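## Task

Take the yellow sponge off the desk and set it on top of the low shelf beneath the REPAIRS sign. That shelf must not be moved, every low shelf must still stand upright at the end, and the robot must not fall or finish tilted.

## Robot and tools

ROBOT. A wheeled cart carries two arms (left_arm, right_arm) and a pan/tilt head. The cameras are head_camera, left_wrist_camera and right_wrist_camera. The cart is 0.53 m wide and spans x = -0.35 to 0.07 m. Above wheel height (0.13 m) it is 0.46 m wide with its front at x = 0.01 m. Each arm turns about a vertical pan axis at x = -0.060, y = +0.155 (left) or -0.155 m (right). The shoulder sits 0.03 m outward from that axis, 0.89 m up. Links: upper arm 0.116, forearm 0.135, hand 0.162 m. The fixed-jaw tip reaches roughly 0.44 m horizontally from its pan axis and no lower than 0.54 m above the floor.

FRAMES. All positions are in metres. Base frame: origin on the floor between the drive wheels, x ahead, y to the left, z up. left_hand and right_hand are the fixed-jaw tips in this frame. A held object sits on the swinging-jaw side of that point. Hand axes: z runs out along the fingers, y points from the swinging jaw toward the fixed jaw. base_odometry is in the odometry frame, which is the base frame at scene start. It counts wheel rotation only, so slip looks like travel and a turn caused by contact is missed. Heading is in rad, left positive, -3.142 to 3.142.

move. Arguments: base, joints, speeds, cameras, blocking.
- base: a single velocity command, not a destination. It has x_m_s (forward speed in m/s, negative to reverse, magnitude 0.005 to 0.291 or 0), turn_rad_s (leftward turn rate in rad/s, negative turns right, magnitude 0.02 to 1.175 or 0) and for_s (0.1 to 7.5 s). Omitted keys mean 0. The cart cannot slide sideways. It accelerates at 0.5 m/s2 (turns 2 rad/s2). If |x|/0.291 + |turn|/1.175 exceeds 1, both are scaled down. Very small or near-maximum commands may undershoot, so check odometry.
- joints: one flat object covering the head and both arms, keyed by joint name. Each value is an absolute angle in radians, never an offset. Ranges: head_pan_rad -3.2..3.2 (0 ahead, + left); head_tilt_rad -0.76..1.45 (0 level, + down). Per arm: shoulder_pan -2.006..2.149, shoulder_lift -1.836..1.772, elbow_flex -1.773..1.58, wrist_flex -1.799..1.772, wrist_roll -2.816..2.978, gripper -0.03..1.944.
- speeds: per-joint top speed in rad/s for this action only, 0.08 to 4.71. Defaults are head 1.5, pan 1.4, lift/elbow 2, wrist_flex 1.6, roll 1.3. Grippers have no speed key.
- cameras: a list of names, or ["all"], or [] for none.
- blocking: true (default) waits until everything rests. false returns within about 0.5 s while motion continues.
A later move overrides only the joints it names. If it omits base, a running base velocity winds down. Unknown keys make a call invalid. Out-of-range values are refused, and then later moves in the same reply are skipped.

JOINT SENSE. Pan: at 0, left_arm points left and right_arm right. Positive is clockwise from above, so straight ahead is +1.571 (left) and -1.571 (right). Bend: with lift, elbow and wrist all 0, the upper arm is near vertical (0.24 rad outward) and the forearm and fingers are level. Positive bends downward, and the three summed give the finger angle below level. Roll: -1.522 puts the fixed jaw on the left looking outward; 1.619 puts it on the right; 0.049 closes the jaws in the arm's vertical plane. Keep the fixed jaw on the left when working above furniture, because the hand body then rises about 0.08 m above level fingers. Gripper: 0 means the tips touch, 1 is about 0.075 m open, 1.944 about 0.106 m. A target below contact squeezes. For cloth-thin items use -0.03. A firm grip reads "off_target".

RESULTS. You get joint_positions, joint_status, base_status, base_odometry, left_hand, right_hand, a "move" line ("done" or the worst status), a "pictures" line giving image order, Motor temperatures (per arm: each joint in listed order, then the gripper), on_its_own and scene_time. Status words: done, moving, stopped, off_target (resting away from target: load, obstacle or tripped motor), time_out, not_followed (the self-collision check refused the arm's targets). A base "done" can add "(sent for a of b s)". MOTOR HOT, JOINT FAULT or HAND FAULT lines warn of heat.

OTHER TOOLS. wait: seconds 0 to 10, plus cameras. It returns early once running moves settle. stop: brakes all your running motions and takes cameras. zoom_image: camera plus region [x0, y0, x1, y1] in pixels from the image's top-left, at most 504 by 504. finished_scene: scene, an integer 1 to 3. It ends the scene for good, and the goal must hold without the robot.

PRACTICE. The simulation keeps running while replies are composed. Loaded or far-reaching joints sag, so aim slightly above the target. Reported hand positions may be off by a few cm. To unstow, move the big joints first, then the wrists. To stow, go the other way: wrists (wrist_flex -1.55, wrist_roll -1.52) first, then pan ±1.75, lift 0.05, elbow 1.35. Turning on the spot needs 0.44 m of clear radius. Reversing or turning near furniture can snag and tip the cart. Never let the arms collide or press on each other. Don't grip the other hand. A joint held more than about 0.3 rad from its target for about 2 s trips its motor. To reset, send a target 0.2 rad back from the reading. A hand lifts about 0.4 kg at full reach and 0.7 kg near the body. Joints above about 3 rad/s can fling a held object. Pulling on things in front risks tipping. Lower objects gently, don't drop them from height, and don't bump or shove the shelves.

Each tool is called as a command line: name --argument value for each argument, lists and objects as JSON in quotes; but a table of rows of numbers goes row by row, as --pt "numbers of a row", without its own name.

## Session

move

Scene clock: 0.00 s.
Motor temperatures (°C): left_arm=[33 34 34 33 35 29] | right_arm=[30 29 26 27 32 27]
base_odometry: x=+0.000 y=+0.000 heading=+0.000
base_status: not commanded
joint_positions: head_pan_rad=+0.000 head_tilt_rad=+0.000 left_arm_shoulder_pan_rad=+0.000 left_arm_shoulder_lift_rad=-1.704 left_arm_elbow_flex_rad=+1.478 left_arm_wrist_flex_rad=+0.984 left_arm_wrist_roll_rad=-0.001 left_arm_gripper_rad=+0.000 right_arm_shoulder_pan_rad=+0.001 right_arm_shoulder_lift_rad=-1.670 right_arm_elbow_flex_rad=+1.496 right_arm_wrist_flex_rad=+1.032 right_arm_wrist_roll_rad=+0.000 right_arm_gripper_rad=+0.000
joint_status: not commanded
left_hand: x=-0.0600 y=+0.3116 z=+0.8261 quat_wxyz=(+0.395, -0.918, +0.023, +0.010) (m; base frame)
right_hand: x=-0.0602 y=-0.3015 z=+0.8125 quat_wxyz=(+0.008, +0.023, +0.937, -0.348) (m; base frame)
pictures: head_camera, left_wrist_camera, right_wrist_camera
Images, in order (width x height): head_camera 644x476, left_wrist_camera 644x476, right_wrist_camera 644x476.

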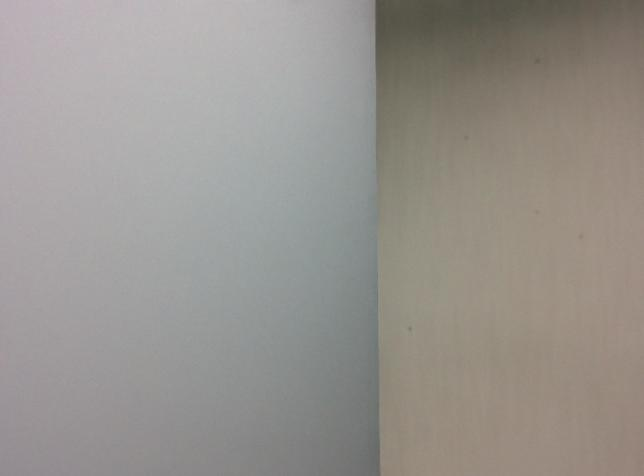

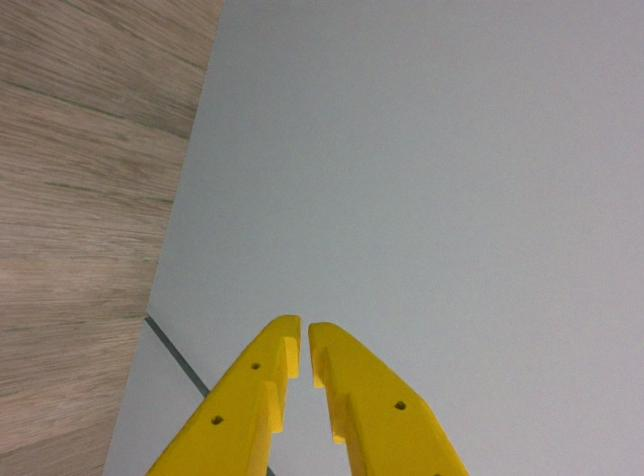

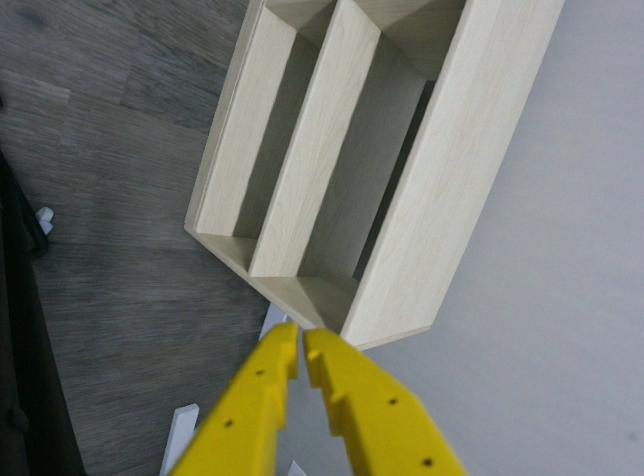

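Look around.

move --joints '{"head_pan_rad":1.0,"head_tilt_rad":0.3}' --cameras '["head_camera"]'

move --joints '{"head_pan_rad":2.1,"head_tilt_rad":0.3}' --cameras '["head_camera"]'

move --joints '{"head_pan_rad":3.14,"head_tilt_rad":0.3}' --cameras '["head_camera"]'

move --joints '{"head_pan_rad":-2.1,"head_tilt_rad":0.3}' --cameras '["head_camera"]'

move --joints '{"head_pan_rad":-1.0,"head_tilt_rad":0.3}' --cameras '["head_camera"]'

move --joints '{"head_pan_rad":0,"head_tilt_rad":0.6}' --cameras '["head_camera"]'

Scene clock: 10.27 s.
move: done
base_odometry: x=+0.000 y=+0.000 heading=+0.000
base_status: not commanded
joint_positions: head_pan_rad=+0.989 head_tilt_rad=+0.292 left_arm_shoulder_pan_rad=+0.000 left_arm_shoulder_lift_rad=-1.704 left_arm_elbow_flex_rad=+1.478 left_arm_wrist_flex_rad=+0.984 left_arm_wrist_roll_rad=-0.001 left_arm_gripper_rad=+0.000 right_arm_shoulder_pan_rad=+0.001 right_arm_shoulder_lift_rad=-1.670 right_arm_elbow_flex_rad=+1.496 right_arm_wrist_flex_rad=+1.032 right_arm_wrist_roll_rad=+0.000 right_arm_gripper_rad=+0.000
joint_status: all done
left_hand: x=-0.0600 y=+0.3116 z=+0.8261 quat_wxyz=(+0.395, -0.918, +0.023, +0.010) (m; base frame)
right_hand: x=-0.0602 y=-0.3015 z=+0.8125 quat_wxyz=(+0.008, +0.023, +0.937, -0.348) (m; base frame)
pictures: head_camera
Images, in order (width x height): head_camera 644x476.

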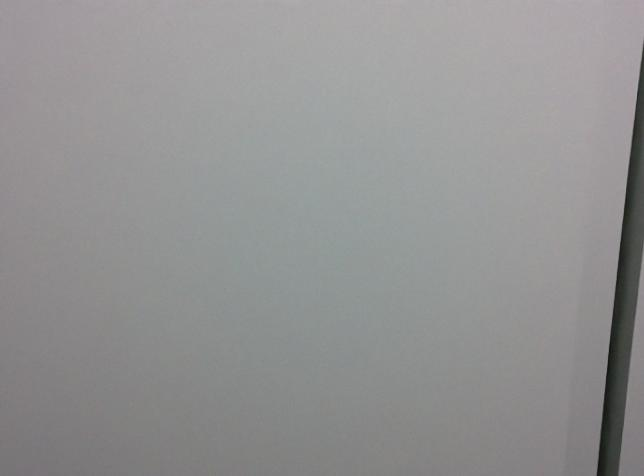

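Scene clock: 11.80 s.
move: done
base_odometry: x=+0.000 y=+0.000 heading=+0.000
base_status: not commanded
joint_positions: head_pan_rad=+2.089 head_tilt_rad=+0.292 left_arm_shoulder_pan_rad=+0.000 left_arm_shoulder_lift_rad=-1.704 left_arm_elbow_flex_rad=+1.478 left_arm_wrist_flex_rad=+0.984 left_arm_wrist_roll_rad=-0.001 left_arm_gripper_rad=+0.000 right_arm_shoulder_pan_rad=+0.001 right_arm_shoulder_lift_rad=-1.670 right_arm_elbow_flex_rad=+1.496 right_arm_wrist_flex_rad=+1.032 right_arm_wrist_roll_rad=+0.000 right_arm_gripper_rad=+0.000
joint_status: all done
left_hand: x=-0.0600 y=+0.3116 z=+0.8261 quat_wxyz=(+0.395, -0.918, +0.023, +0.010) (m; base frame)
right_hand: x=-0.0602 y=-0.3015 z=+0.8125 quat_wxyz=(+0.008, +0.023, +0.937, -0.348) (m; base frame)
pictures: head_camera
Images, in order (width x height): head_camera 644x476.

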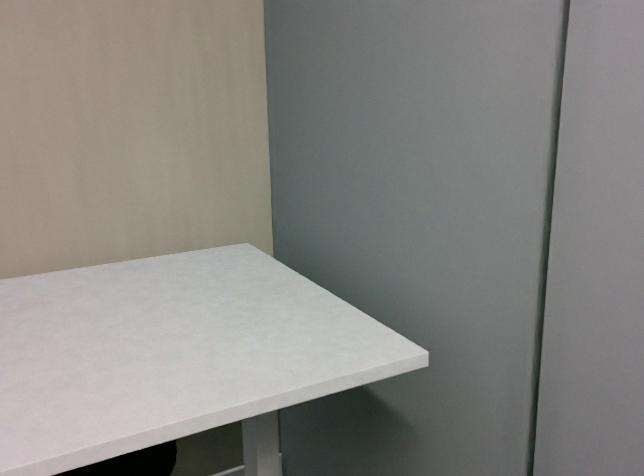

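Scene clock: 13.30 s.
move: done
base_odometry: x=+0.000 y=+0.000 heading=+0.000
base_status: not commanded
joint_positions: head_pan_rad=+3.129 head_tilt_rad=+0.292 left_arm_shoulder_pan_rad=+0.000 left_arm_shoulder_lift_rad=-1.704 left_arm_elbow_flex_rad=+1.478 left_arm_wrist_flex_rad=+0.984 left_arm_wrist_roll_rad=-0.001 left_arm_gripper_rad=+0.000 right_arm_shoulder_pan_rad=+0.001 right_arm_shoulder_lift_rad=-1.670 right_arm_elbow_flex_rad=+1.496 right_arm_wrist_flex_rad=+1.032 right_arm_wrist_roll_rad=+0.000 right_arm_gripper_rad=+0.000
joint_status: all done
left_hand: x=-0.0600 y=+0.3116 z=+0.8261 quat_wxyz=(+0.395, -0.918, +0.023, +0.010) (m; base frame)
right_hand: x=-0.0602 y=-0.3015 z=+0.8125 quat_wxyz=(+0.008, +0.023, +0.937, -0.348) (m; base frame)
pictures: head_camera
Images, in order (width x height): head_camera 644x476.

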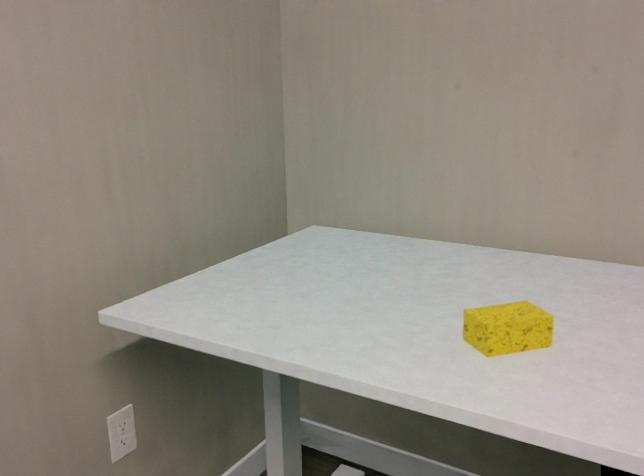

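Scene clock: 17.60 s.
move: done
base_odometry: x=+0.000 y=+0.000 heading=+0.000
base_status: not commanded
joint_positions: head_pan_rad=-2.091 head_tilt_rad=+0.292 left_arm_shoulder_pan_rad=+0.000 left_arm_shoulder_lift_rad=-1.704 left_arm_elbow_flex_rad=+1.478 left_arm_wrist_flex_rad=+0.984 left_arm_wrist_roll_rad=-0.001 left_arm_gripper_rad=+0.000 right_arm_shoulder_pan_rad=+0.001 right_arm_shoulder_lift_rad=-1.670 right_arm_elbow_flex_rad=+1.496 right_arm_wrist_flex_rad=+1.032 right_arm_wrist_roll_rad=+0.000 right_arm_gripper_rad=+0.000
joint_status: all done
left_hand: x=-0.0600 y=+0.3116 z=+0.8261 quat_wxyz=(+0.395, -0.918, +0.023, +0.010) (m; base frame)
right_hand: x=-0.0602 y=-0.3015 z=+0.8125 quat_wxyz=(+0.008, +0.023, +0.937, -0.348) (m; base frame)
pictures: head_camera
Images, in order (width x height): head_camera 644x476.

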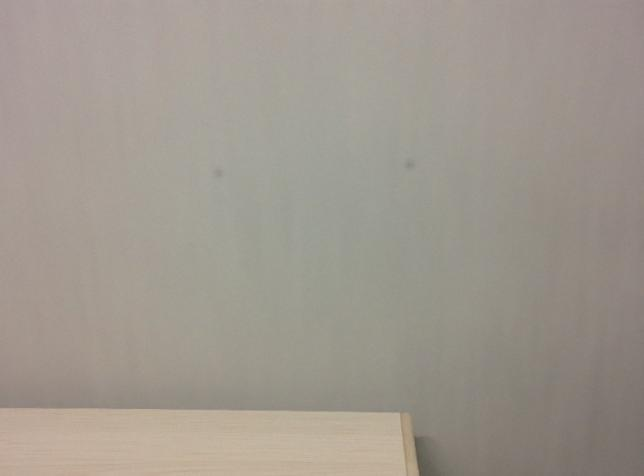

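Scene clock: 19.13 s.
move: done
base_odometry: x=+0.000 y=+0.000 heading=+0.000
base_status: not commanded
joint_positions: head_pan_rad=-1.011 head_tilt_rad=+0.292 left_arm_shoulder_pan_rad=+0.000 left_arm_shoulder_lift_rad=-1.704 left_arm_elbow_flex_rad=+1.478 left_arm_wrist_flex_rad=+0.984 left_arm_wrist_roll_rad=-0.001 left_arm_gripper_rad=+0.000 right_arm_shoulder_pan_rad=+0.001 right_arm_shoulder_lift_rad=-1.670 right_arm_elbow_flex_rad=+1.496 right_arm_wrist_flex_rad=+1.032 right_arm_wrist_roll_rad=+0.000 right_arm_gripper_rad=+0.000
joint_status: all done
left_hand: x=-0.0600 y=+0.3116 z=+0.8261 quat_wxyz=(+0.395, -0.918, +0.023, +0.010) (m; base frame)
right_hand: x=-0.0602 y=-0.3015 z=+0.8125 quat_wxyz=(+0.008, +0.023, +0.937, -0.348) (m; base frame)
pictures: head_camera
Images, in order (width x height): head_camera 644x476.

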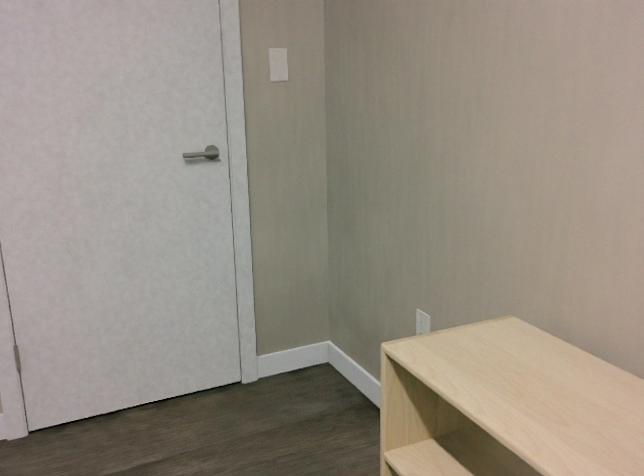

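Scene clock: 20.60 s.
move: done
base_odometry: x=+0.000 y=+0.000 heading=+0.000
base_status: not commanded
joint_positions: head_pan_rad=-0.011 head_tilt_rad=+0.593 left_arm_shoulder_pan_rad=+0.000 left_arm_shoulder_lift_rad=-1.704 left_arm_elbow_flex_rad=+1.478 left_arm_wrist_flex_rad=+0.984 left_arm_wrist_roll_rad=-0.001 left_arm_gripper_rad=+0.000 right_arm_shoulder_pan_rad=+0.001 right_arm_shoulder_lift_rad=-1.670 right_arm_elbow_flex_rad=+1.496 right_arm_wrist_flex_rad=+1.032 right_arm_wrist_roll_rad=+0.000 right_arm_gripper_rad=+0.000
joint_status: all done
left_hand: x=-0.0600 y=+0.3116 z=+0.8261 quat_wxyz=(+0.395, -0.918, +0.023, +0.010) (m; base frame)
right_hand: x=-0.0602 y=-0.3015 z=+0.8125 quat_wxyz=(+0.008, +0.023, +0.937, -0.348) (m; base frame)
pictures: head_camera
Images, in order (width x height): head_camera 644x476.

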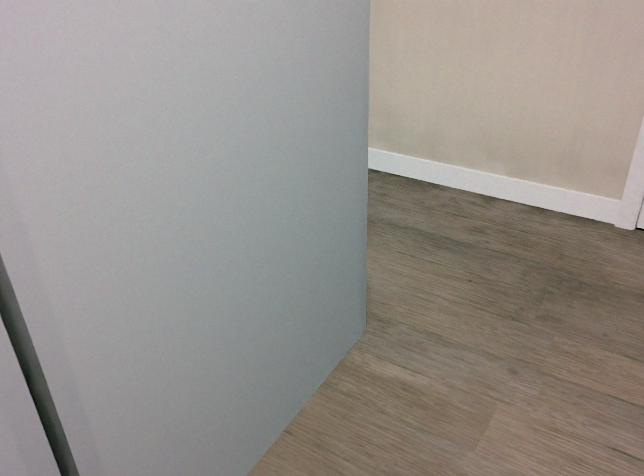

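move --joints '{"head_pan_rad":-1.6,"head_tilt_rad":-0.25}' --cameras '["head_camera"]'

move --joints '{"head_pan_rad":-1.6,"head_tilt_rad":0.9}' --cameras '["head_camera"]'

move --joints '{"head_pan_rad":-2.5,"head_tilt_rad":0.5}' --cameras '["head_camera"]'

move --joints '{"head_pan_rad":3.14,"head_tilt_rad":0.9}' --cameras '["head_camera"]'

move --joints '{"head_pan_rad":1.9,"head_tilt_rad":0.9}' --cameras '["head_camera"]'

Scene clock: 29.70 s.
move: done
base_odometry: x=+0.000 y=+0.000 heading=+0.000
base_status: not commanded
joint_positions: head_pan_rad=-1.591 head_tilt_rad=-0.241 left_arm_shoulder_pan_rad=+0.000 left_arm_shoulder_lift_rad=-1.704 left_arm_elbow_flex_rad=+1.478 left_arm_wrist_flex_rad=+0.984 left_arm_wrist_roll_rad=-0.001 left_arm_gripper_rad=+0.000 right_arm_shoulder_pan_rad=+0.001 right_arm_shoulder_lift_rad=-1.670 right_arm_elbow_flex_rad=+1.496 right_arm_wrist_flex_rad=+1.032 right_arm_wrist_roll_rad=+0.000 right_arm_gripper_rad=+0.000
joint_status: all done
left_hand: x=-0.0600 y=+0.3116 z=+0.8261 quat_wxyz=(+0.395, -0.918, +0.023, +0.010) (m; base frame)
right_hand: x=-0.0602 y=-0.3015 z=+0.8125 quat_wxyz=(+0.008, +0.023, +0.937, -0.348) (m; base frame)
pictures: head_camera
Images, in order (width x height): head_camera 644x476.

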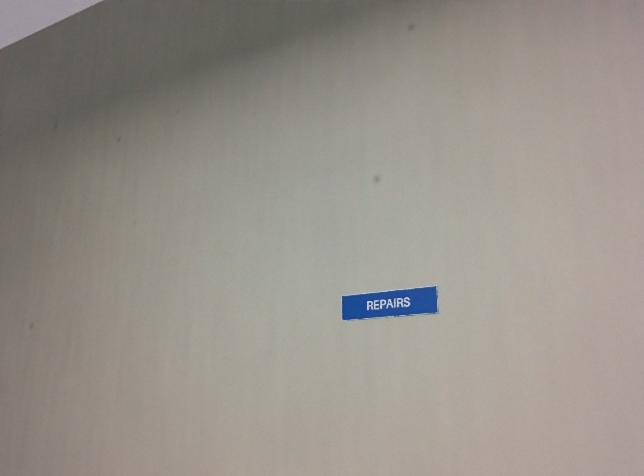

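Scene clock: 31.27 s.
move: done
base_odometry: x=+0.000 y=+0.000 heading=+0.000
base_status: not commanded
joint_positions: head_pan_rad=-1.591 head_tilt_rad=+0.894 left_arm_shoulder_pan_rad=+0.000 left_arm_shoulder_lift_rad=-1.704 left_arm_elbow_flex_rad=+1.478 left_arm_wrist_flex_rad=+0.984 left_arm_wrist_roll_rad=-0.001 left_arm_gripper_rad=+0.000 right_arm_shoulder_pan_rad=+0.001 right_arm_shoulder_lift_rad=-1.670 right_arm_elbow_flex_rad=+1.496 right_arm_wrist_flex_rad=+1.032 right_arm_wrist_roll_rad=+0.000 right_arm_gripper_rad=+0.000
joint_status: all done
left_hand: x=-0.0600 y=+0.3116 z=+0.8261 quat_wxyz=(+0.395, -0.918, +0.023, +0.010) (m; base frame)
right_hand: x=-0.0602 y=-0.3015 z=+0.8125 quat_wxyz=(+0.008, +0.023, +0.937, -0.348) (m; base frame)
pictures: head_camera
Images, in order (width x height): head_camera 644x476.

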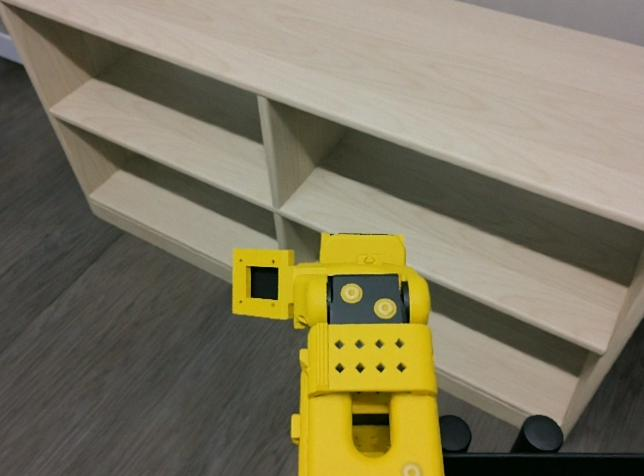

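Scene clock: 32.67 s.
move: done
base_odometry: x=+0.000 y=+0.000 heading=+0.000
base_status: not commanded
joint_positions: head_pan_rad=-2.491 head_tilt_rad=+0.513 left_arm_shoulder_pan_rad=+0.000 left_arm_shoulder_lift_rad=-1.704 left_arm_elbow_flex_rad=+1.478 left_arm_wrist_flex_rad=+0.984 left_arm_wrist_roll_rad=-0.001 left_arm_gripper_rad=+0.000 right_arm_shoulder_pan_rad=+0.001 right_arm_shoulder_lift_rad=-1.670 right_arm_elbow_flex_rad=+1.496 right_arm_wrist_flex_rad=+1.032 right_arm_wrist_roll_rad=+0.000 right_arm_gripper_rad=+0.000
joint_status: all done
left_hand: x=-0.0600 y=+0.3116 z=+0.8261 quat_wxyz=(+0.395, -0.918, +0.023, +0.010) (m; base frame)
right_hand: x=-0.0602 y=-0.3015 z=+0.8125 quat_wxyz=(+0.008, +0.023, +0.937, -0.348) (m; base frame)
pictures: head_camera
Images, in order (width x height): head_camera 644x476.

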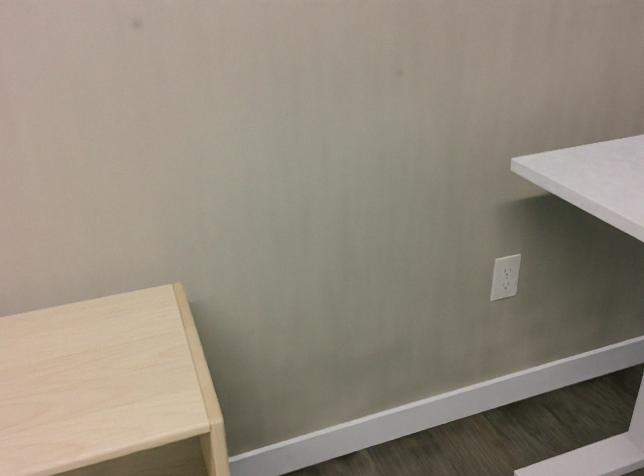

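Scene clock: 37.23 s.
move: done
base_odometry: x=+0.000 y=+0.000 heading=+0.000
base_status: not commanded
joint_positions: head_pan_rad=+3.129 head_tilt_rad=+0.894 left_arm_shoulder_pan_rad=+0.000 left_arm_shoulder_lift_rad=-1.704 left_arm_elbow_flex_rad=+1.478 left_arm_wrist_flex_rad=+0.984 left_arm_wrist_roll_rad=-0.001 left_arm_gripper_rad=+0.000 right_arm_shoulder_pan_rad=+0.001 right_arm_shoulder_lift_rad=-1.670 right_arm_elbow_flex_rad=+1.496 right_arm_wrist_flex_rad=+1.032 right_arm_wrist_roll_rad=+0.000 right_arm_gripper_rad=+0.000
joint_status: all done
left_hand: x=-0.0600 y=+0.3116 z=+0.8261 quat_wxyz=(+0.395, -0.918, +0.023, +0.010) (m; base frame)
right_hand: x=-0.0602 y=-0.3015 z=+0.8125 quat_wxyz=(+0.008, +0.023, +0.937, -0.348) (m; base frame)
pictures: head_camera
Images, in order (width x height): head_camera 644x476.

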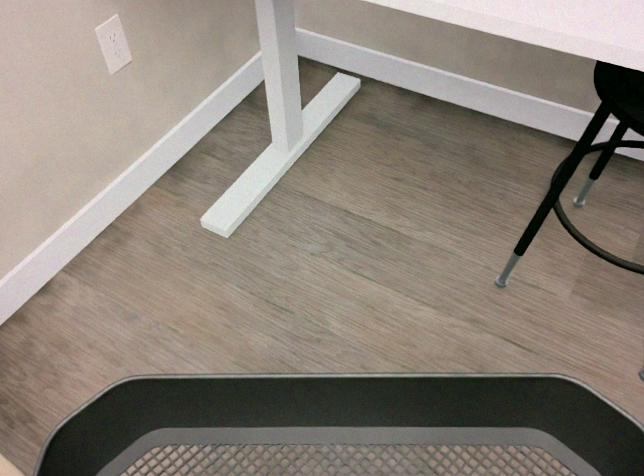

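Scene clock: 38.87 s.
move: done
base_odometry: x=+0.000 y=+0.000 heading=+0.000
base_status: not commanded
joint_positions: head_pan_rad=+1.910 head_tilt_rad=+0.894 left_arm_shoulder_pan_rad=+0.000 left_arm_shoulder_lift_rad=-1.704 left_arm_elbow_flex_rad=+1.478 left_arm_wrist_flex_rad=+0.984 left_arm_wrist_roll_rad=-0.001 left_arm_gripper_rad=+0.000 right_arm_shoulder_pan_rad=+0.001 right_arm_shoulder_lift_rad=-1.670 right_arm_elbow_flex_rad=+1.496 right_arm_wrist_flex_rad=+1.032 right_arm_wrist_roll_rad=+0.000 right_arm_gripper_rad=+0.000
joint_status: all done
left_hand: x=-0.0600 y=+0.3116 z=+0.8261 quat_wxyz=(+0.395, -0.918, +0.023, +0.010) (m; base frame)
right_hand: x=-0.0602 y=-0.3015 z=+0.8125 quat_wxyz=(+0.008, +0.023, +0.937, -0.348) (m; base frame)
pictures: head_camera
Images, in order (width x height): head_camera 644x476.

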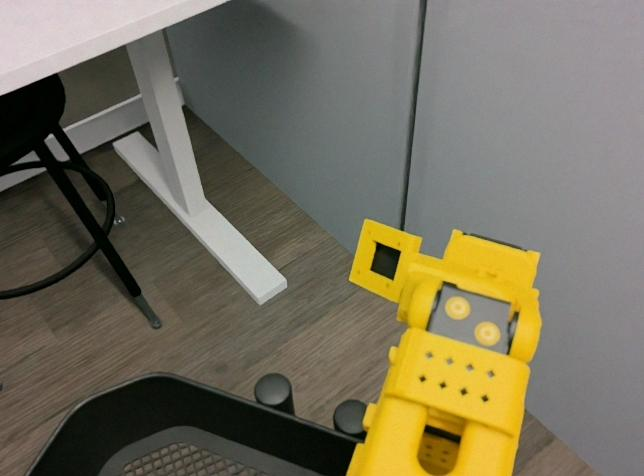

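move --base '{"turn_rad_s":0.5,"for_s":5.24}' --joints '{"head_pan_rad":0,"head_tilt_rad":0.5}' --cameras '["head_camera"]'

Scene clock: 88.63 s.
move: done
base_odometry: x=-0.001 y=+0.000 heading=+2.617
base_status: done (sent for 5.23 of 5.23 s)
joint_positions: head_pan_rad=+0.009 head_tilt_rad=+0.513 left_arm_shoulder_pan_rad=+0.002 left_arm_shoulder_lift_rad=-1.704 left_arm_elbow_flex_rad=+1.478 left_arm_wrist_flex_rad=+0.984 left_arm_wrist_roll_rad=-0.001 left_arm_gripper_rad=+0.000 right_arm_shoulder_pan_rad=-0.004 right_arm_shoulder_lift_rad=-1.670 right_arm_elbow_flex_rad=+1.496 right_arm_wrist_flex_rad=+1.032 right_arm_wrist_roll_rad=+0.000 right_arm_gripper_rad=+0.000
joint_status: all done
left_hand: x=-0.0597 y=+0.3116 z=+0.8261 quat_wxyz=(+0.395, -0.918, +0.023, +0.009) (m; base frame)
right_hand: x=-0.0595 y=-0.3015 z=+0.8125 quat_wxyz=(+0.009, +0.021, +0.937, -0.348) (m; base frame)
pictures: head_camera
Images, in order (width x height): head_camera 644x476.

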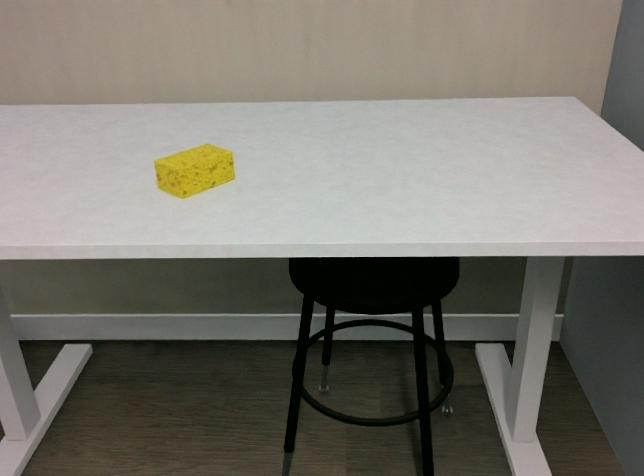

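move --joints '{"left_arm_shoulder_lift_rad":0.3,"left_arm_elbow_flex_rad":-0.5,"left_arm_wrist_flex_rad":1.2,"left_arm_gripper_rad":1.5,"left_arm_shoulder_pan_rad":1.4,"left_arm_wrist_roll_rad":-2.3,"head_tilt_rad":0.7}'

move --base '{"x_m_s":0.15,"for_s":3.2}' --cameras '["head_camera","left_wrist_camera"]'

Scene clock: 118.83 s.
move: done
base_odometry: x=-0.001 y=+0.000 heading=+2.617
base_status: not commanded
joint_positions: head_pan_rad=+0.009 head_tilt_rad=+0.693 left_arm_shoulder_pan_rad=+1.393 left_arm_shoulder_lift_rad=+0.307 left_arm_elbow_flex_rad=-0.464 left_arm_wrist_flex_rad=+1.198 left_arm_wrist_roll_rad=-2.296 left_arm_gripper_rad=+1.493 right_arm_shoulder_pan_rad=-0.004 right_arm_shoulder_lift_rad=-1.670 right_arm_elbow_flex_rad=+1.496 right_arm_wrist_flex_rad=+1.032 right_arm_wrist_roll_rad=+0.000 right_arm_gripper_rad=+0.000
joint_status: all done
left_hand: x=+0.2434 y=+0.2152 z=+0.8832 quat_wxyz=(+0.233, +0.283, +0.923, +0.120) (m; base frame)
right_hand: x=-0.0595 y=-0.3015 z=+0.8125 quat_wxyz=(+0.009, +0.021, +0.937, -0.348) (m; base frame)
pictures: none

Scene clock: 122.90 s.
move: done
base_odometry: x=-0.417 y=+0.240 heading=+2.618
base_status: done (sent for 3.2 of 3.2 s)
joint_positions: head_pan_rad=+0.009 head_tilt_rad=+0.693 left_arm_shoulder_pan_rad=+1.393 left_arm_shoulder_lift_rad=+0.307 left_arm_elbow_flex_rad=-0.464 left_arm_wrist_flex_rad=+1.198 left_arm_wrist_roll_rad=-2.296 left_arm_gripper_rad=+1.493 right_arm_shoulder_pan_rad=+0.001 right_arm_shoulder_lift_rad=-1.670 right_arm_elbow_flex_rad=+1.496 right_arm_wrist_flex_rad=+1.032 right_arm_wrist_roll_rad=+0.000 right_arm_gripper_rad=+0.000
joint_status: not commanded
left_hand: x=+0.2434 y=+0.2152 z=+0.8832 quat_wxyz=(+0.233, +0.283, +0.923, +0.120) (m; base frame)
right_hand: x=-0.0602 y=-0.3015 z=+0.8125 quat_wxyz=(+0.008, +0.023, +0.937, -0.348) (m; base frame)
pictures: head_camera, left_wrist_camera
Images, in order (width x height): head_camera 644x476, left_wrist_camera 644x476.

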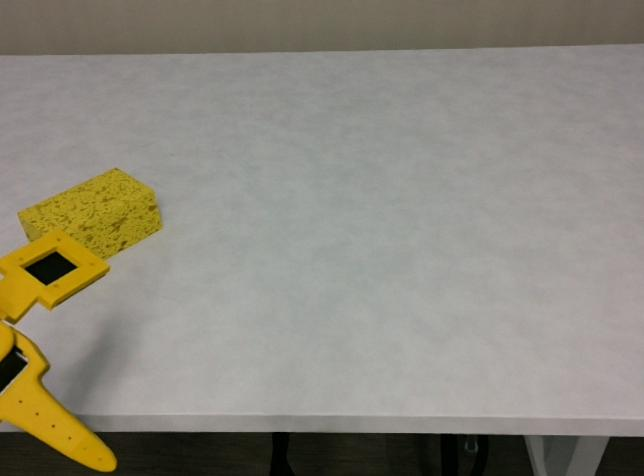

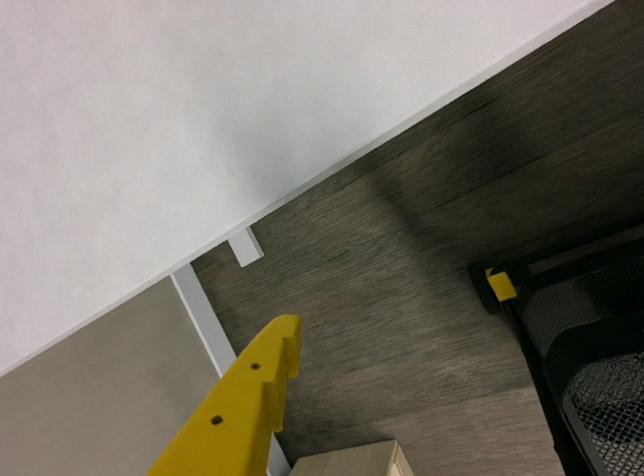

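move --joints '{"left_arm_shoulder_lift_rad":0.0,"left_arm_elbow_flex_rad":-0.3,"left_arm_shoulder_pan_rad":1.33,"left_arm_wrist_flex_rad":1.2}'

move --base '{"x_m_s":0.1,"for_s":2.1}' --joints '{"head_tilt_rad":0.9,"head_pan_rad":0.3}' --cameras '["head_camera","left_wrist_camera"]'

Scene clock: 142.37 s.
move: done
base_odometry: x=-0.417 y=+0.240 heading=+2.618
base_status: not commanded
joint_positions: head_pan_rad=+0.009 head_tilt_rad=+0.693 left_arm_shoulder_pan_rad=+1.335 left_arm_shoulder_lift_rad=+0.051 left_arm_elbow_flex_rad=-0.299 left_arm_wrist_flex_rad=+1.198 left_arm_wrist_roll_rad=-2.296 left_arm_gripper_rad=+1.493 right_arm_shoulder_pan_rad=+0.001 right_arm_shoulder_lift_rad=-1.670 right_arm_elbow_flex_rad=+1.496 right_arm_wrist_flex_rad=+1.032 right_arm_wrist_roll_rad=+0.000 right_arm_gripper_rad=+0.000
joint_status: all done
left_hand: x=+0.2218 y=+0.2286 z=+0.9155 quat_wxyz=(+0.267, +0.253, +0.918, +0.147) (m; base frame)
right_hand: x=-0.0602 y=-0.3015 z=+0.8125 quat_wxyz=(+0.008, +0.023, +0.937, -0.348) (m; base frame)
pictures: none

Scene clock: 145.23 s.
move: done
base_odometry: x=-0.599 y=+0.345 heading=+2.617
base_status: done (sent for 2.1 of 2.1 s)
joint_positions: head_pan_rad=+0.290 head_tilt_rad=+0.894 left_arm_shoulder_pan_rad=+1.335 left_arm_shoulder_lift_rad=+0.050 left_arm_elbow_flex_rad=-0.299 left_arm_wrist_flex_rad=+1.198 left_arm_wrist_roll_rad=-2.296 left_arm_gripper_rad=+1.493 right_arm_shoulder_pan_rad=+0.001 right_arm_shoulder_lift_rad=-1.670 right_arm_elbow_flex_rad=+1.496 right_arm_wrist_flex_rad=+1.032 right_arm_wrist_roll_rad=+0.000 right_arm_gripper_rad=+0.000
joint_status: all done
left_hand: x=+0.2218 y=+0.2286 z=+0.9159 quat_wxyz=(+0.268, +0.253, +0.918, +0.148) (m; base frame)
right_hand: x=-0.0602 y=-0.3015 z=+0.8125 quat_wxyz=(+0.008, +0.023, +0.937, -0.348) (m; base frame)
pictures: head_camera, left_wrist_camera
Images, in order (width x height): head_camera 644x476, left_wrist_camera 644x476.

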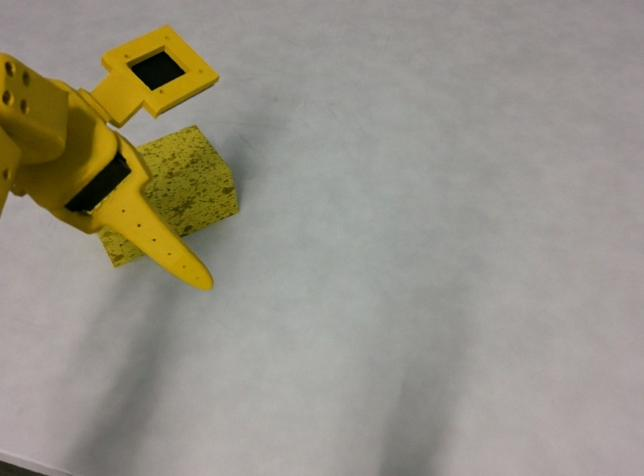

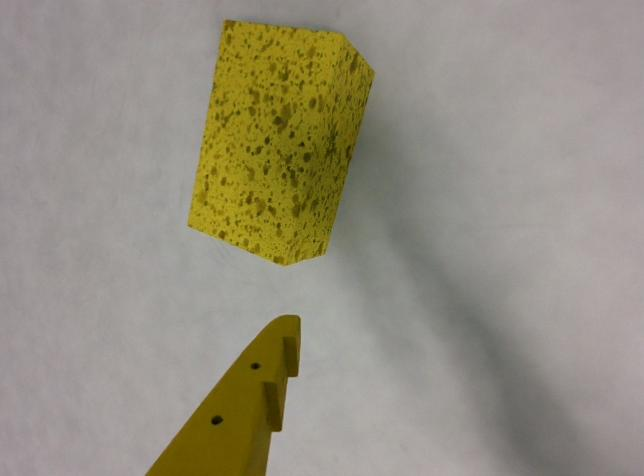

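move --joints '{"left_arm_shoulder_lift_rad":0.449,"left_arm_elbow_flex_rad":-0.554,"left_arm_wrist_flex_rad":0.805,"left_arm_shoulder_pan_rad":1.218,"left_arm_gripper_rad":1.9,"left_arm_wrist_roll_rad":-2.35}' --base '{"x_m_s":0.05,"for_s":0.4}' --cameras '["head_camera","left_wrist_camera"]'

Scene clock: 188.80 s.
move: done
base_odometry: x=-0.616 y=+0.355 heading=+2.617
base_status: done (sent for 0.4 of 0.4 s)
joint_positions: head_pan_rad=+0.290 head_tilt_rad=+0.894 left_arm_shoulder_pan_rad=+1.221 left_arm_shoulder_lift_rad=+0.461 left_arm_elbow_flex_rad=-0.518 left_arm_wrist_flex_rad=+0.817 left_arm_wrist_roll_rad=-2.348 left_arm_gripper_rad=+1.891 right_arm_shoulder_pan_rad=+0.003 right_arm_shoulder_lift_rad=-1.670 right_arm_elbow_flex_rad=+1.496 right_arm_wrist_flex_rad=+1.032 right_arm_wrist_roll_rad=+0.000 right_arm_gripper_rad=+0.000
joint_status: all done
left_hand: x=+0.2766 y=+0.2834 z=+0.8889 quat_wxyz=(+0.329, +0.217, +0.893, +0.219) (m; base frame)
right_hand: x=-0.0604 y=-0.3015 z=+0.8125 quat_wxyz=(+0.008, +0.024, +0.937, -0.348) (m; base frame)
pictures: head_camera, left_wrist_camera
Images, in order (width x height): head_camera 644x476, left_wrist_camera 644x476.

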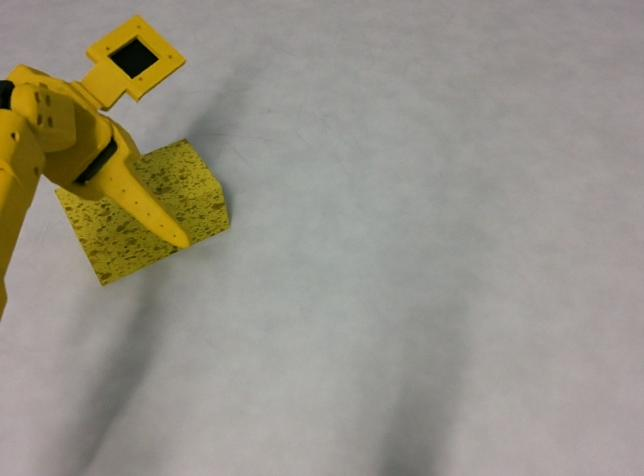

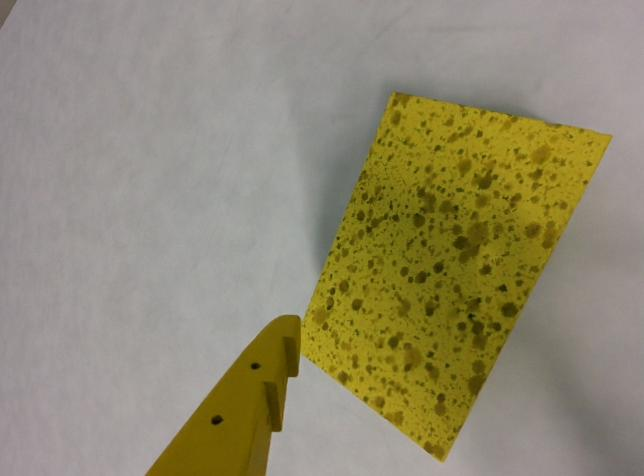

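move --joints '{"left_arm_wrist_roll_rad":-2.7,"left_arm_shoulder_pan_rad":1.232,"left_arm_shoulder_lift_rad":0.61,"left_arm_elbow_flex_rad":-0.66}' --cameras '["head_camera","left_wrist_camera"]'

Scene clock: 203.07 s.
move: done
base_odometry: x=-0.616 y=+0.355 heading=+2.617
base_status: not commanded
joint_positions: head_pan_rad=+0.290 head_tilt_rad=+0.894 left_arm_shoulder_pan_rad=+1.226 left_arm_shoulder_lift_rad=+0.623 left_arm_elbow_flex_rad=-0.624 left_arm_wrist_flex_rad=+0.817 left_arm_wrist_roll_rad=-2.696 left_arm_gripper_rad=+1.891 right_arm_shoulder_pan_rad=+0.003 right_arm_shoulder_lift_rad=-1.670 right_arm_elbow_flex_rad=+1.496 right_arm_wrist_flex_rad=+1.032 right_arm_wrist_roll_rad=+0.000 right_arm_gripper_rad=+0.000
joint_status: all done
left_hand: x=+0.2862 y=+0.2827 z=+0.8623 quat_wxyz=(+0.267, +0.374, +0.851, +0.254) (m; base frame)
right_hand: x=-0.0604 y=-0.3015 z=+0.8125 quat_wxyz=(+0.008, +0.024, +0.937, -0.348) (m; base frame)
pictures: head_camera, left_wrist_camera
Images, in order (width x height): head_camera 644x476, left_wrist_camera 644x476.

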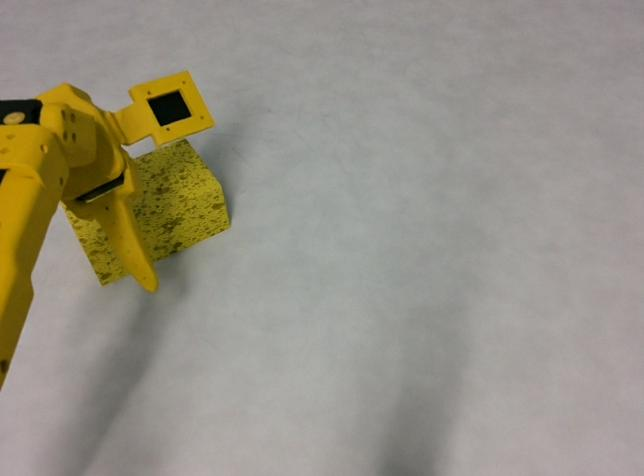

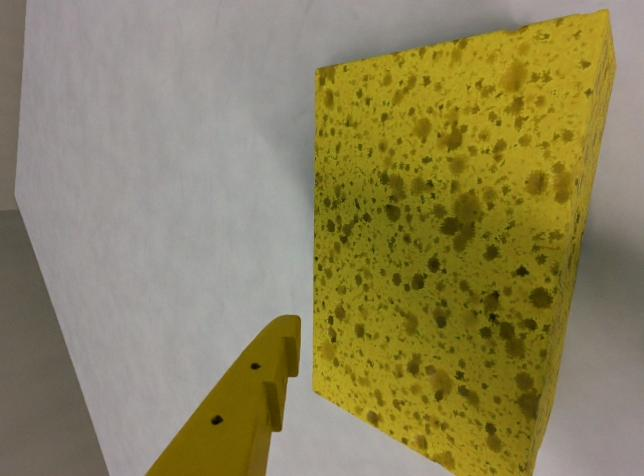

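move --joints '{"left_arm_shoulder_pan_rad":1.2,"left_arm_shoulder_lift_rad":0.7,"left_arm_elbow_flex_rad":-0.76,"left_arm_wrist_flex_rad":0.86}' --cameras '["head_camera","left_wrist_camera"]'

Scene clock: 211.23 s.
move: done
base_odometry: x=-0.616 y=+0.355 heading=+2.617
base_status: not commanded
joint_positions: head_pan_rad=+0.290 head_tilt_rad=+0.894 left_arm_shoulder_pan_rad=+1.204 left_arm_shoulder_lift_rad=+0.714 left_arm_elbow_flex_rad=-0.724 left_arm_wrist_flex_rad=+0.858 left_arm_wrist_roll_rad=-2.696 left_arm_gripper_rad=+1.891 right_arm_shoulder_pan_rad=+0.003 right_arm_shoulder_lift_rad=-1.670 right_arm_elbow_flex_rad=+1.496 right_arm_wrist_flex_rad=+1.032 right_arm_wrist_roll_rad=+0.000 right_arm_gripper_rad=+0.000
joint_status: all done
left_hand: x=+0.2859 y=+0.2911 z=+0.8516 quat_wxyz=(+0.254, +0.367, +0.860, +0.246) (m; base frame)
right_hand: x=-0.0604 y=-0.3015 z=+0.8125 quat_wxyz=(+0.008, +0.024, +0.937, -0.348) (m; base frame)
pictures: head_camera, left_wrist_camera
Images, in order (width x height): head_camera 644x476, left_wrist_camera 644x476.

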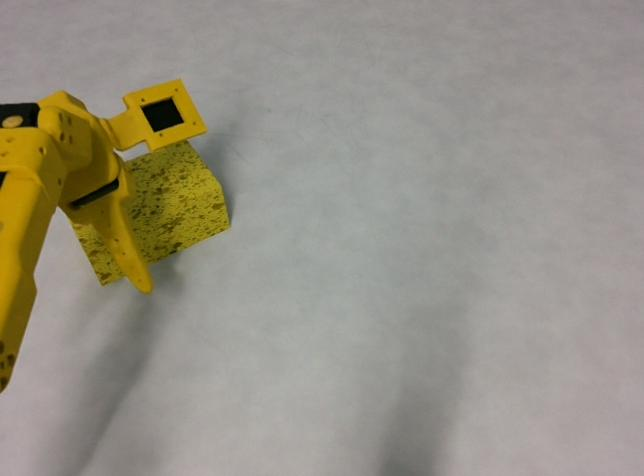

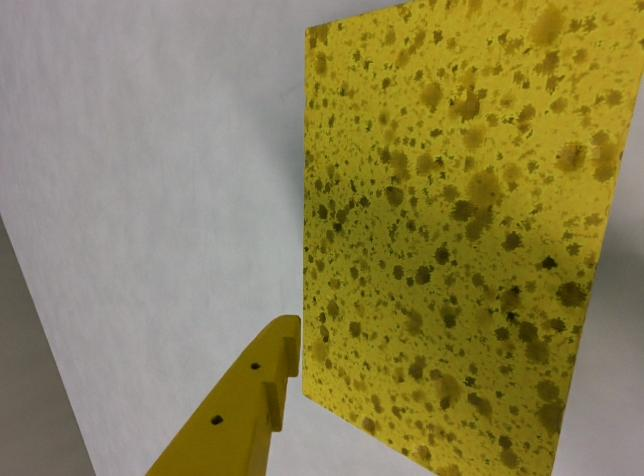

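move --joints '{"head_tilt_rad":1.4,"head_pan_rad":0.2}' --cameras '["head_camera"]'

Scene clock: 221.80 s.
move: done
base_odometry: x=-0.616 y=+0.355 heading=+2.617
base_status: not commanded
joint_positions: head_pan_rad=+0.209 head_tilt_rad=+1.395 left_arm_shoulder_pan_rad=+1.204 left_arm_shoulder_lift_rad=+0.714 left_arm_elbow_flex_rad=-0.724 left_arm_wrist_flex_rad=+0.858 left_arm_wrist_roll_rad=-2.696 left_arm_gripper_rad=+1.891 right_arm_shoulder_pan_rad=+0.003 right_arm_shoulder_lift_rad=-1.670 right_arm_elbow_flex_rad=+1.496 right_arm_wrist_flex_rad=+1.032 right_arm_wrist_roll_rad=+0.000 right_arm_gripper_rad=+0.000
joint_status: all done
left_hand: x=+0.2859 y=+0.2911 z=+0.8516 quat_wxyz=(+0.254, +0.367, +0.860, +0.246) (m; base frame)
right_hand: x=-0.0604 y=-0.3015 z=+0.8125 quat_wxyz=(+0.008, +0.024, +0.937, -0.348) (m; base frame)
pictures: head_camera
Images, in order (width x height): head_camera 644x476.

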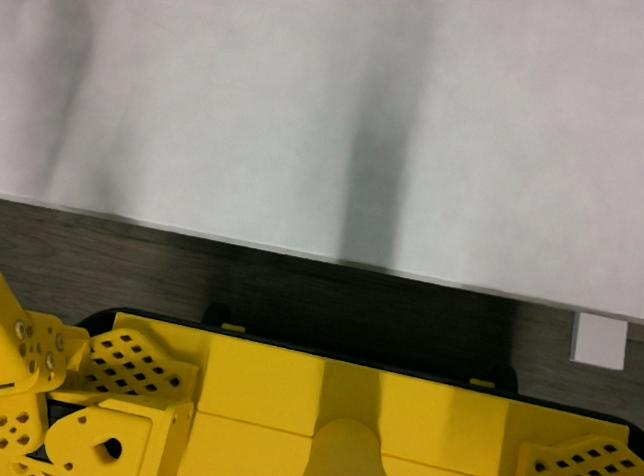

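move --base '{"x_m_s":0.05,"for_s":0.45}' --joints '{"head_tilt_rad":0.95,"head_pan_rad":0.35,"left_arm_shoulder_pan_rad":1.25}' --cameras '["head_camera","left_wrist_camera"]'

Scene clock: 231.40 s.
move: done
base_odometry: x=-0.636 y=+0.367 heading=+2.617
base_status: done (sent for 0.47 of 0.47 s)
joint_positions: head_pan_rad=+0.339 head_tilt_rad=+0.963 left_arm_shoulder_pan_rad=+1.250 left_arm_shoulder_lift_rad=+0.715 left_arm_elbow_flex_rad=-0.724 left_arm_wrist_flex_rad=+0.858 left_arm_wrist_roll_rad=-2.696 left_arm_gripper_rad=+1.891 right_arm_shoulder_pan_rad=+0.001 right_arm_shoulder_lift_rad=-1.670 right_arm_elbow_flex_rad=+1.496 right_arm_wrist_flex_rad=+1.032 right_arm_wrist_roll_rad=+0.000 right_arm_gripper_rad=+0.000
joint_status: all done
left_hand: x=+0.2917 y=+0.2750 z=+0.8511 quat_wxyz=(+0.259, +0.387, +0.852, +0.240) (m; base frame)
right_hand: x=-0.0602 y=-0.3015 z=+0.8125 quat_wxyz=(+0.008, +0.023, +0.937, -0.348) (m; base frame)
pictures: head_camera, left_wrist_camera
Images, in order (width x height): head_camera 644x476, left_wrist_camera 644x476.

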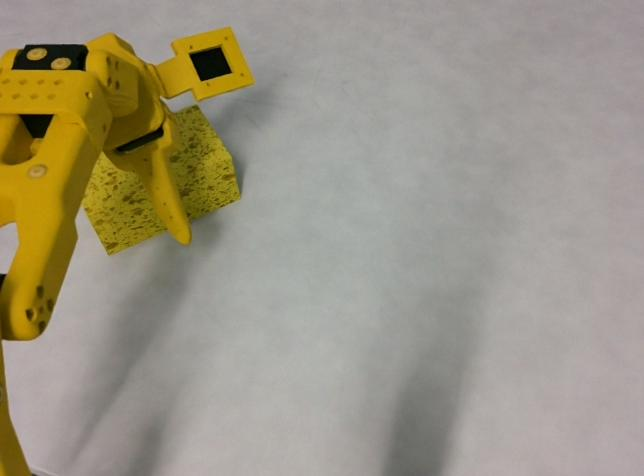

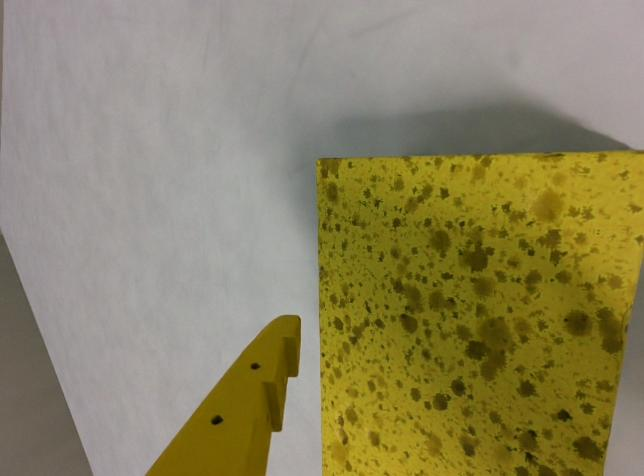

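move --joints '{"left_arm_shoulder_lift_rad":0.83,"left_arm_elbow_flex_rad":-0.80,"left_arm_wrist_flex_rad":0.775}' --speeds '{"left_arm_shoulder_lift_rad":0.3,"left_arm_elbow_flex_rad":0.3,"left_arm_wrist_flex_rad":0.3}' --cameras '["head_camera","left_wrist_camera"]'

Scene clock: 242.53 s.
move: done
base_odometry: x=-0.636 y=+0.367 heading=+2.617
base_status: not commanded
joint_positions: head_pan_rad=+0.339 head_tilt_rad=+0.963 left_arm_shoulder_pan_rad=+1.250 left_arm_shoulder_lift_rad=+0.844 left_arm_elbow_flex_rad=-0.765 left_arm_wrist_flex_rad=+0.786 left_arm_wrist_roll_rad=-2.696 left_arm_gripper_rad=+1.891 right_arm_shoulder_pan_rad=+0.001 right_arm_shoulder_lift_rad=-1.670 right_arm_elbow_flex_rad=+1.496 right_arm_wrist_flex_rad=+1.032 right_arm_wrist_roll_rad=+0.000 right_arm_gripper_rad=+0.000
joint_status: all done
left_hand: x=+0.2974 y=+0.2769 z=+0.8248 quat_wxyz=(+0.254, +0.388, +0.854, +0.235) (m; base frame)
right_hand: x=-0.0602 y=-0.3015 z=+0.8125 quat_wxyz=(+0.008, +0.023, +0.937, -0.348) (m; base frame)
pictures: head_camera, left_wrist_camera
Images, in order (width x height): head_camera 644x476, left_wrist_camera 644x476.

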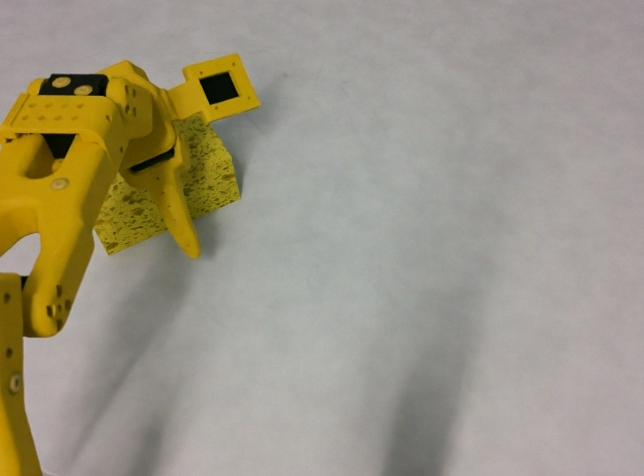

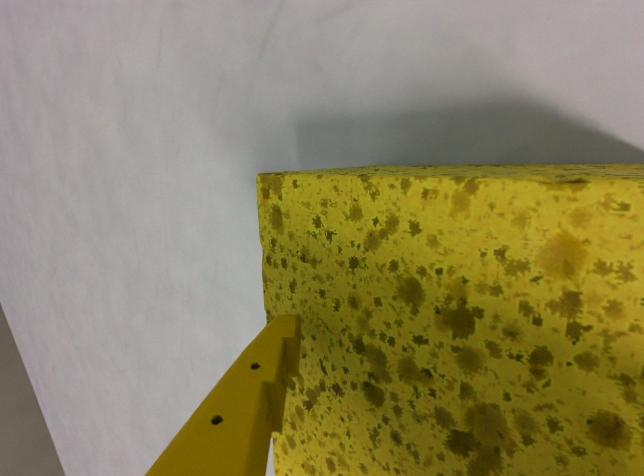

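move --joints '{"left_arm_shoulder_lift_rad":0.77,"left_arm_elbow_flex_rad":-0.86,"left_arm_wrist_flex_rad":0.775}'

move --base '{"x_m_s":0.04,"for_s":0.4}' --joints '{"left_arm_shoulder_pan_rad":1.23}'

move --joints '{"left_arm_shoulder_lift_rad":0.91,"left_arm_elbow_flex_rad":-0.91,"left_arm_wrist_flex_rad":0.754}' --speeds '{"left_arm_shoulder_lift_rad":0.3,"left_arm_elbow_flex_rad":0.3,"left_arm_wrist_flex_rad":0.3}' --cameras '["head_camera","left_wrist_camera"]'

Scene clock: 253.33 s.
move: done
base_odometry: x=-0.636 y=+0.367 heading=+2.617
base_status: not commanded
joint_positions: head_pan_rad=+0.339 head_tilt_rad=+0.963 left_arm_shoulder_pan_rad=+1.250 left_arm_shoulder_lift_rad=+0.841 left_arm_elbow_flex_rad=-0.825 left_arm_wrist_flex_rad=+0.786 left_arm_wrist_roll_rad=-2.696 left_arm_gripper_rad=+1.891 right_arm_shoulder_pan_rad=+0.001 right_arm_shoulder_lift_rad=-1.670 right_arm_elbow_flex_rad=+1.496 right_arm_wrist_flex_rad=+1.032 right_arm_wrist_roll_rad=+0.000 right_arm_gripper_rad=+0.000
joint_status: all done
left_hand: x=+0.3041 y=+0.2791 z=+0.8407 quat_wxyz=(+0.275, +0.384, +0.844, +0.255) (m; base frame)
right_hand: x=-0.0602 y=-0.3015 z=+0.8125 quat_wxyz=(+0.008, +0.023, +0.937, -0.348) (m; base frame)
pictures: none

Scene clock: 254.37 s.
move: done
base_odometry: x=-0.650 y=+0.374 heading=+2.617
base_status: done (sent for 0.4 of 0.4 s)
joint_positions: head_pan_rad=+0.339 head_tilt_rad=+0.963 left_arm_shoulder_pan_rad=+1.235 left_arm_shoulder_lift_rad=+0.841 left_arm_elbow_flex_rad=-0.825 left_arm_wrist_flex_rad=+0.786 left_arm_wrist_roll_rad=-2.696 left_arm_gripper_rad=+1.891 right_arm_shoulder_pan_rad=+0.000 right_arm_shoulder_lift_rad=-1.670 right_arm_elbow_flex_rad=+1.496 right_arm_wrist_flex_rad=+1.032 right_arm_wrist_roll_rad=+0.000 right_arm_gripper_rad=+0.000
joint_status: all done
left_hand: x=+0.3022 y=+0.2847 z=+0.8407 quat_wxyz=(+0.273, +0.377, +0.847, +0.257) (m; base frame)
right_hand: x=-0.0600 y=-0.3015 z=+0.8125 quat_wxyz=(+0.009, +0.023, +0.937, -0.348) (m; base frame)
pictures: none

Scene clock: 255.30 s.
move: done
base_odometry: x=-0.650 y=+0.374 heading=+2.617
base_status: not commanded
joint_positions: head_pan_rad=+0.339 head_tilt_rad=+0.963 left_arm_shoulder_pan_rad=+1.235 left_arm_shoulder_lift_rad=+0.926 left_arm_elbow_flex_rad=-0.874 left_arm_wrist_flex_rad=+0.764 left_arm_wrist_roll_rad=-2.696 left_arm_gripper_rad=+1.891 right_arm_shoulder_pan_rad=+0.000 right_arm_shoulder_lift_rad=-1.670 right_arm_elbow_flex_rad=+1.496 right_arm_wrist_flex_rad=+1.032 right_arm_wrist_roll_rad=+0.000 right_arm_gripper_rad=+0.000
joint_status: all done
left_hand: x=+0.3047 y=+0.2856 z=+0.8255 quat_wxyz=(+0.268, +0.378, +0.849, +0.252) (m; base frame)
right_hand: x=-0.0600 y=-0.3015 z=+0.8125 quat_wxyz=(+0.009, +0.023, +0.937, -0.348) (m; base frame)
pictures: head_camera, left_wrist_camera
Images, in order (width x height): head_camera 644x476, left_wrist_camera 644x476.

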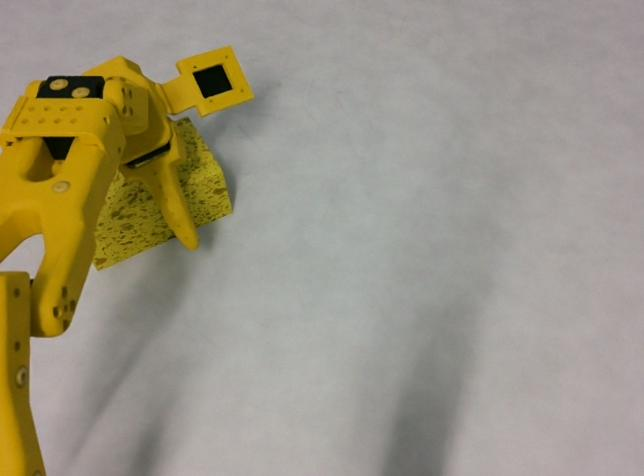

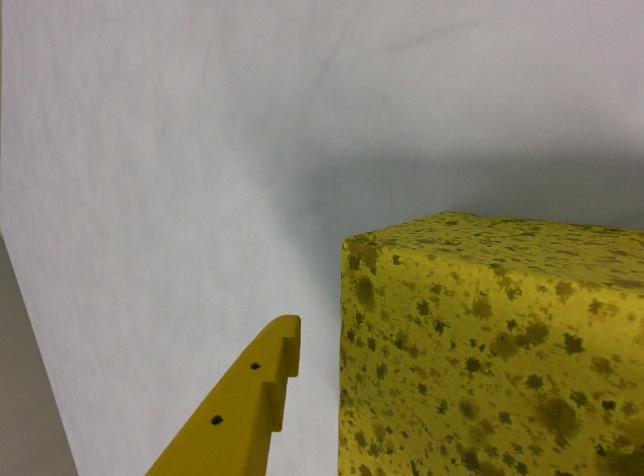

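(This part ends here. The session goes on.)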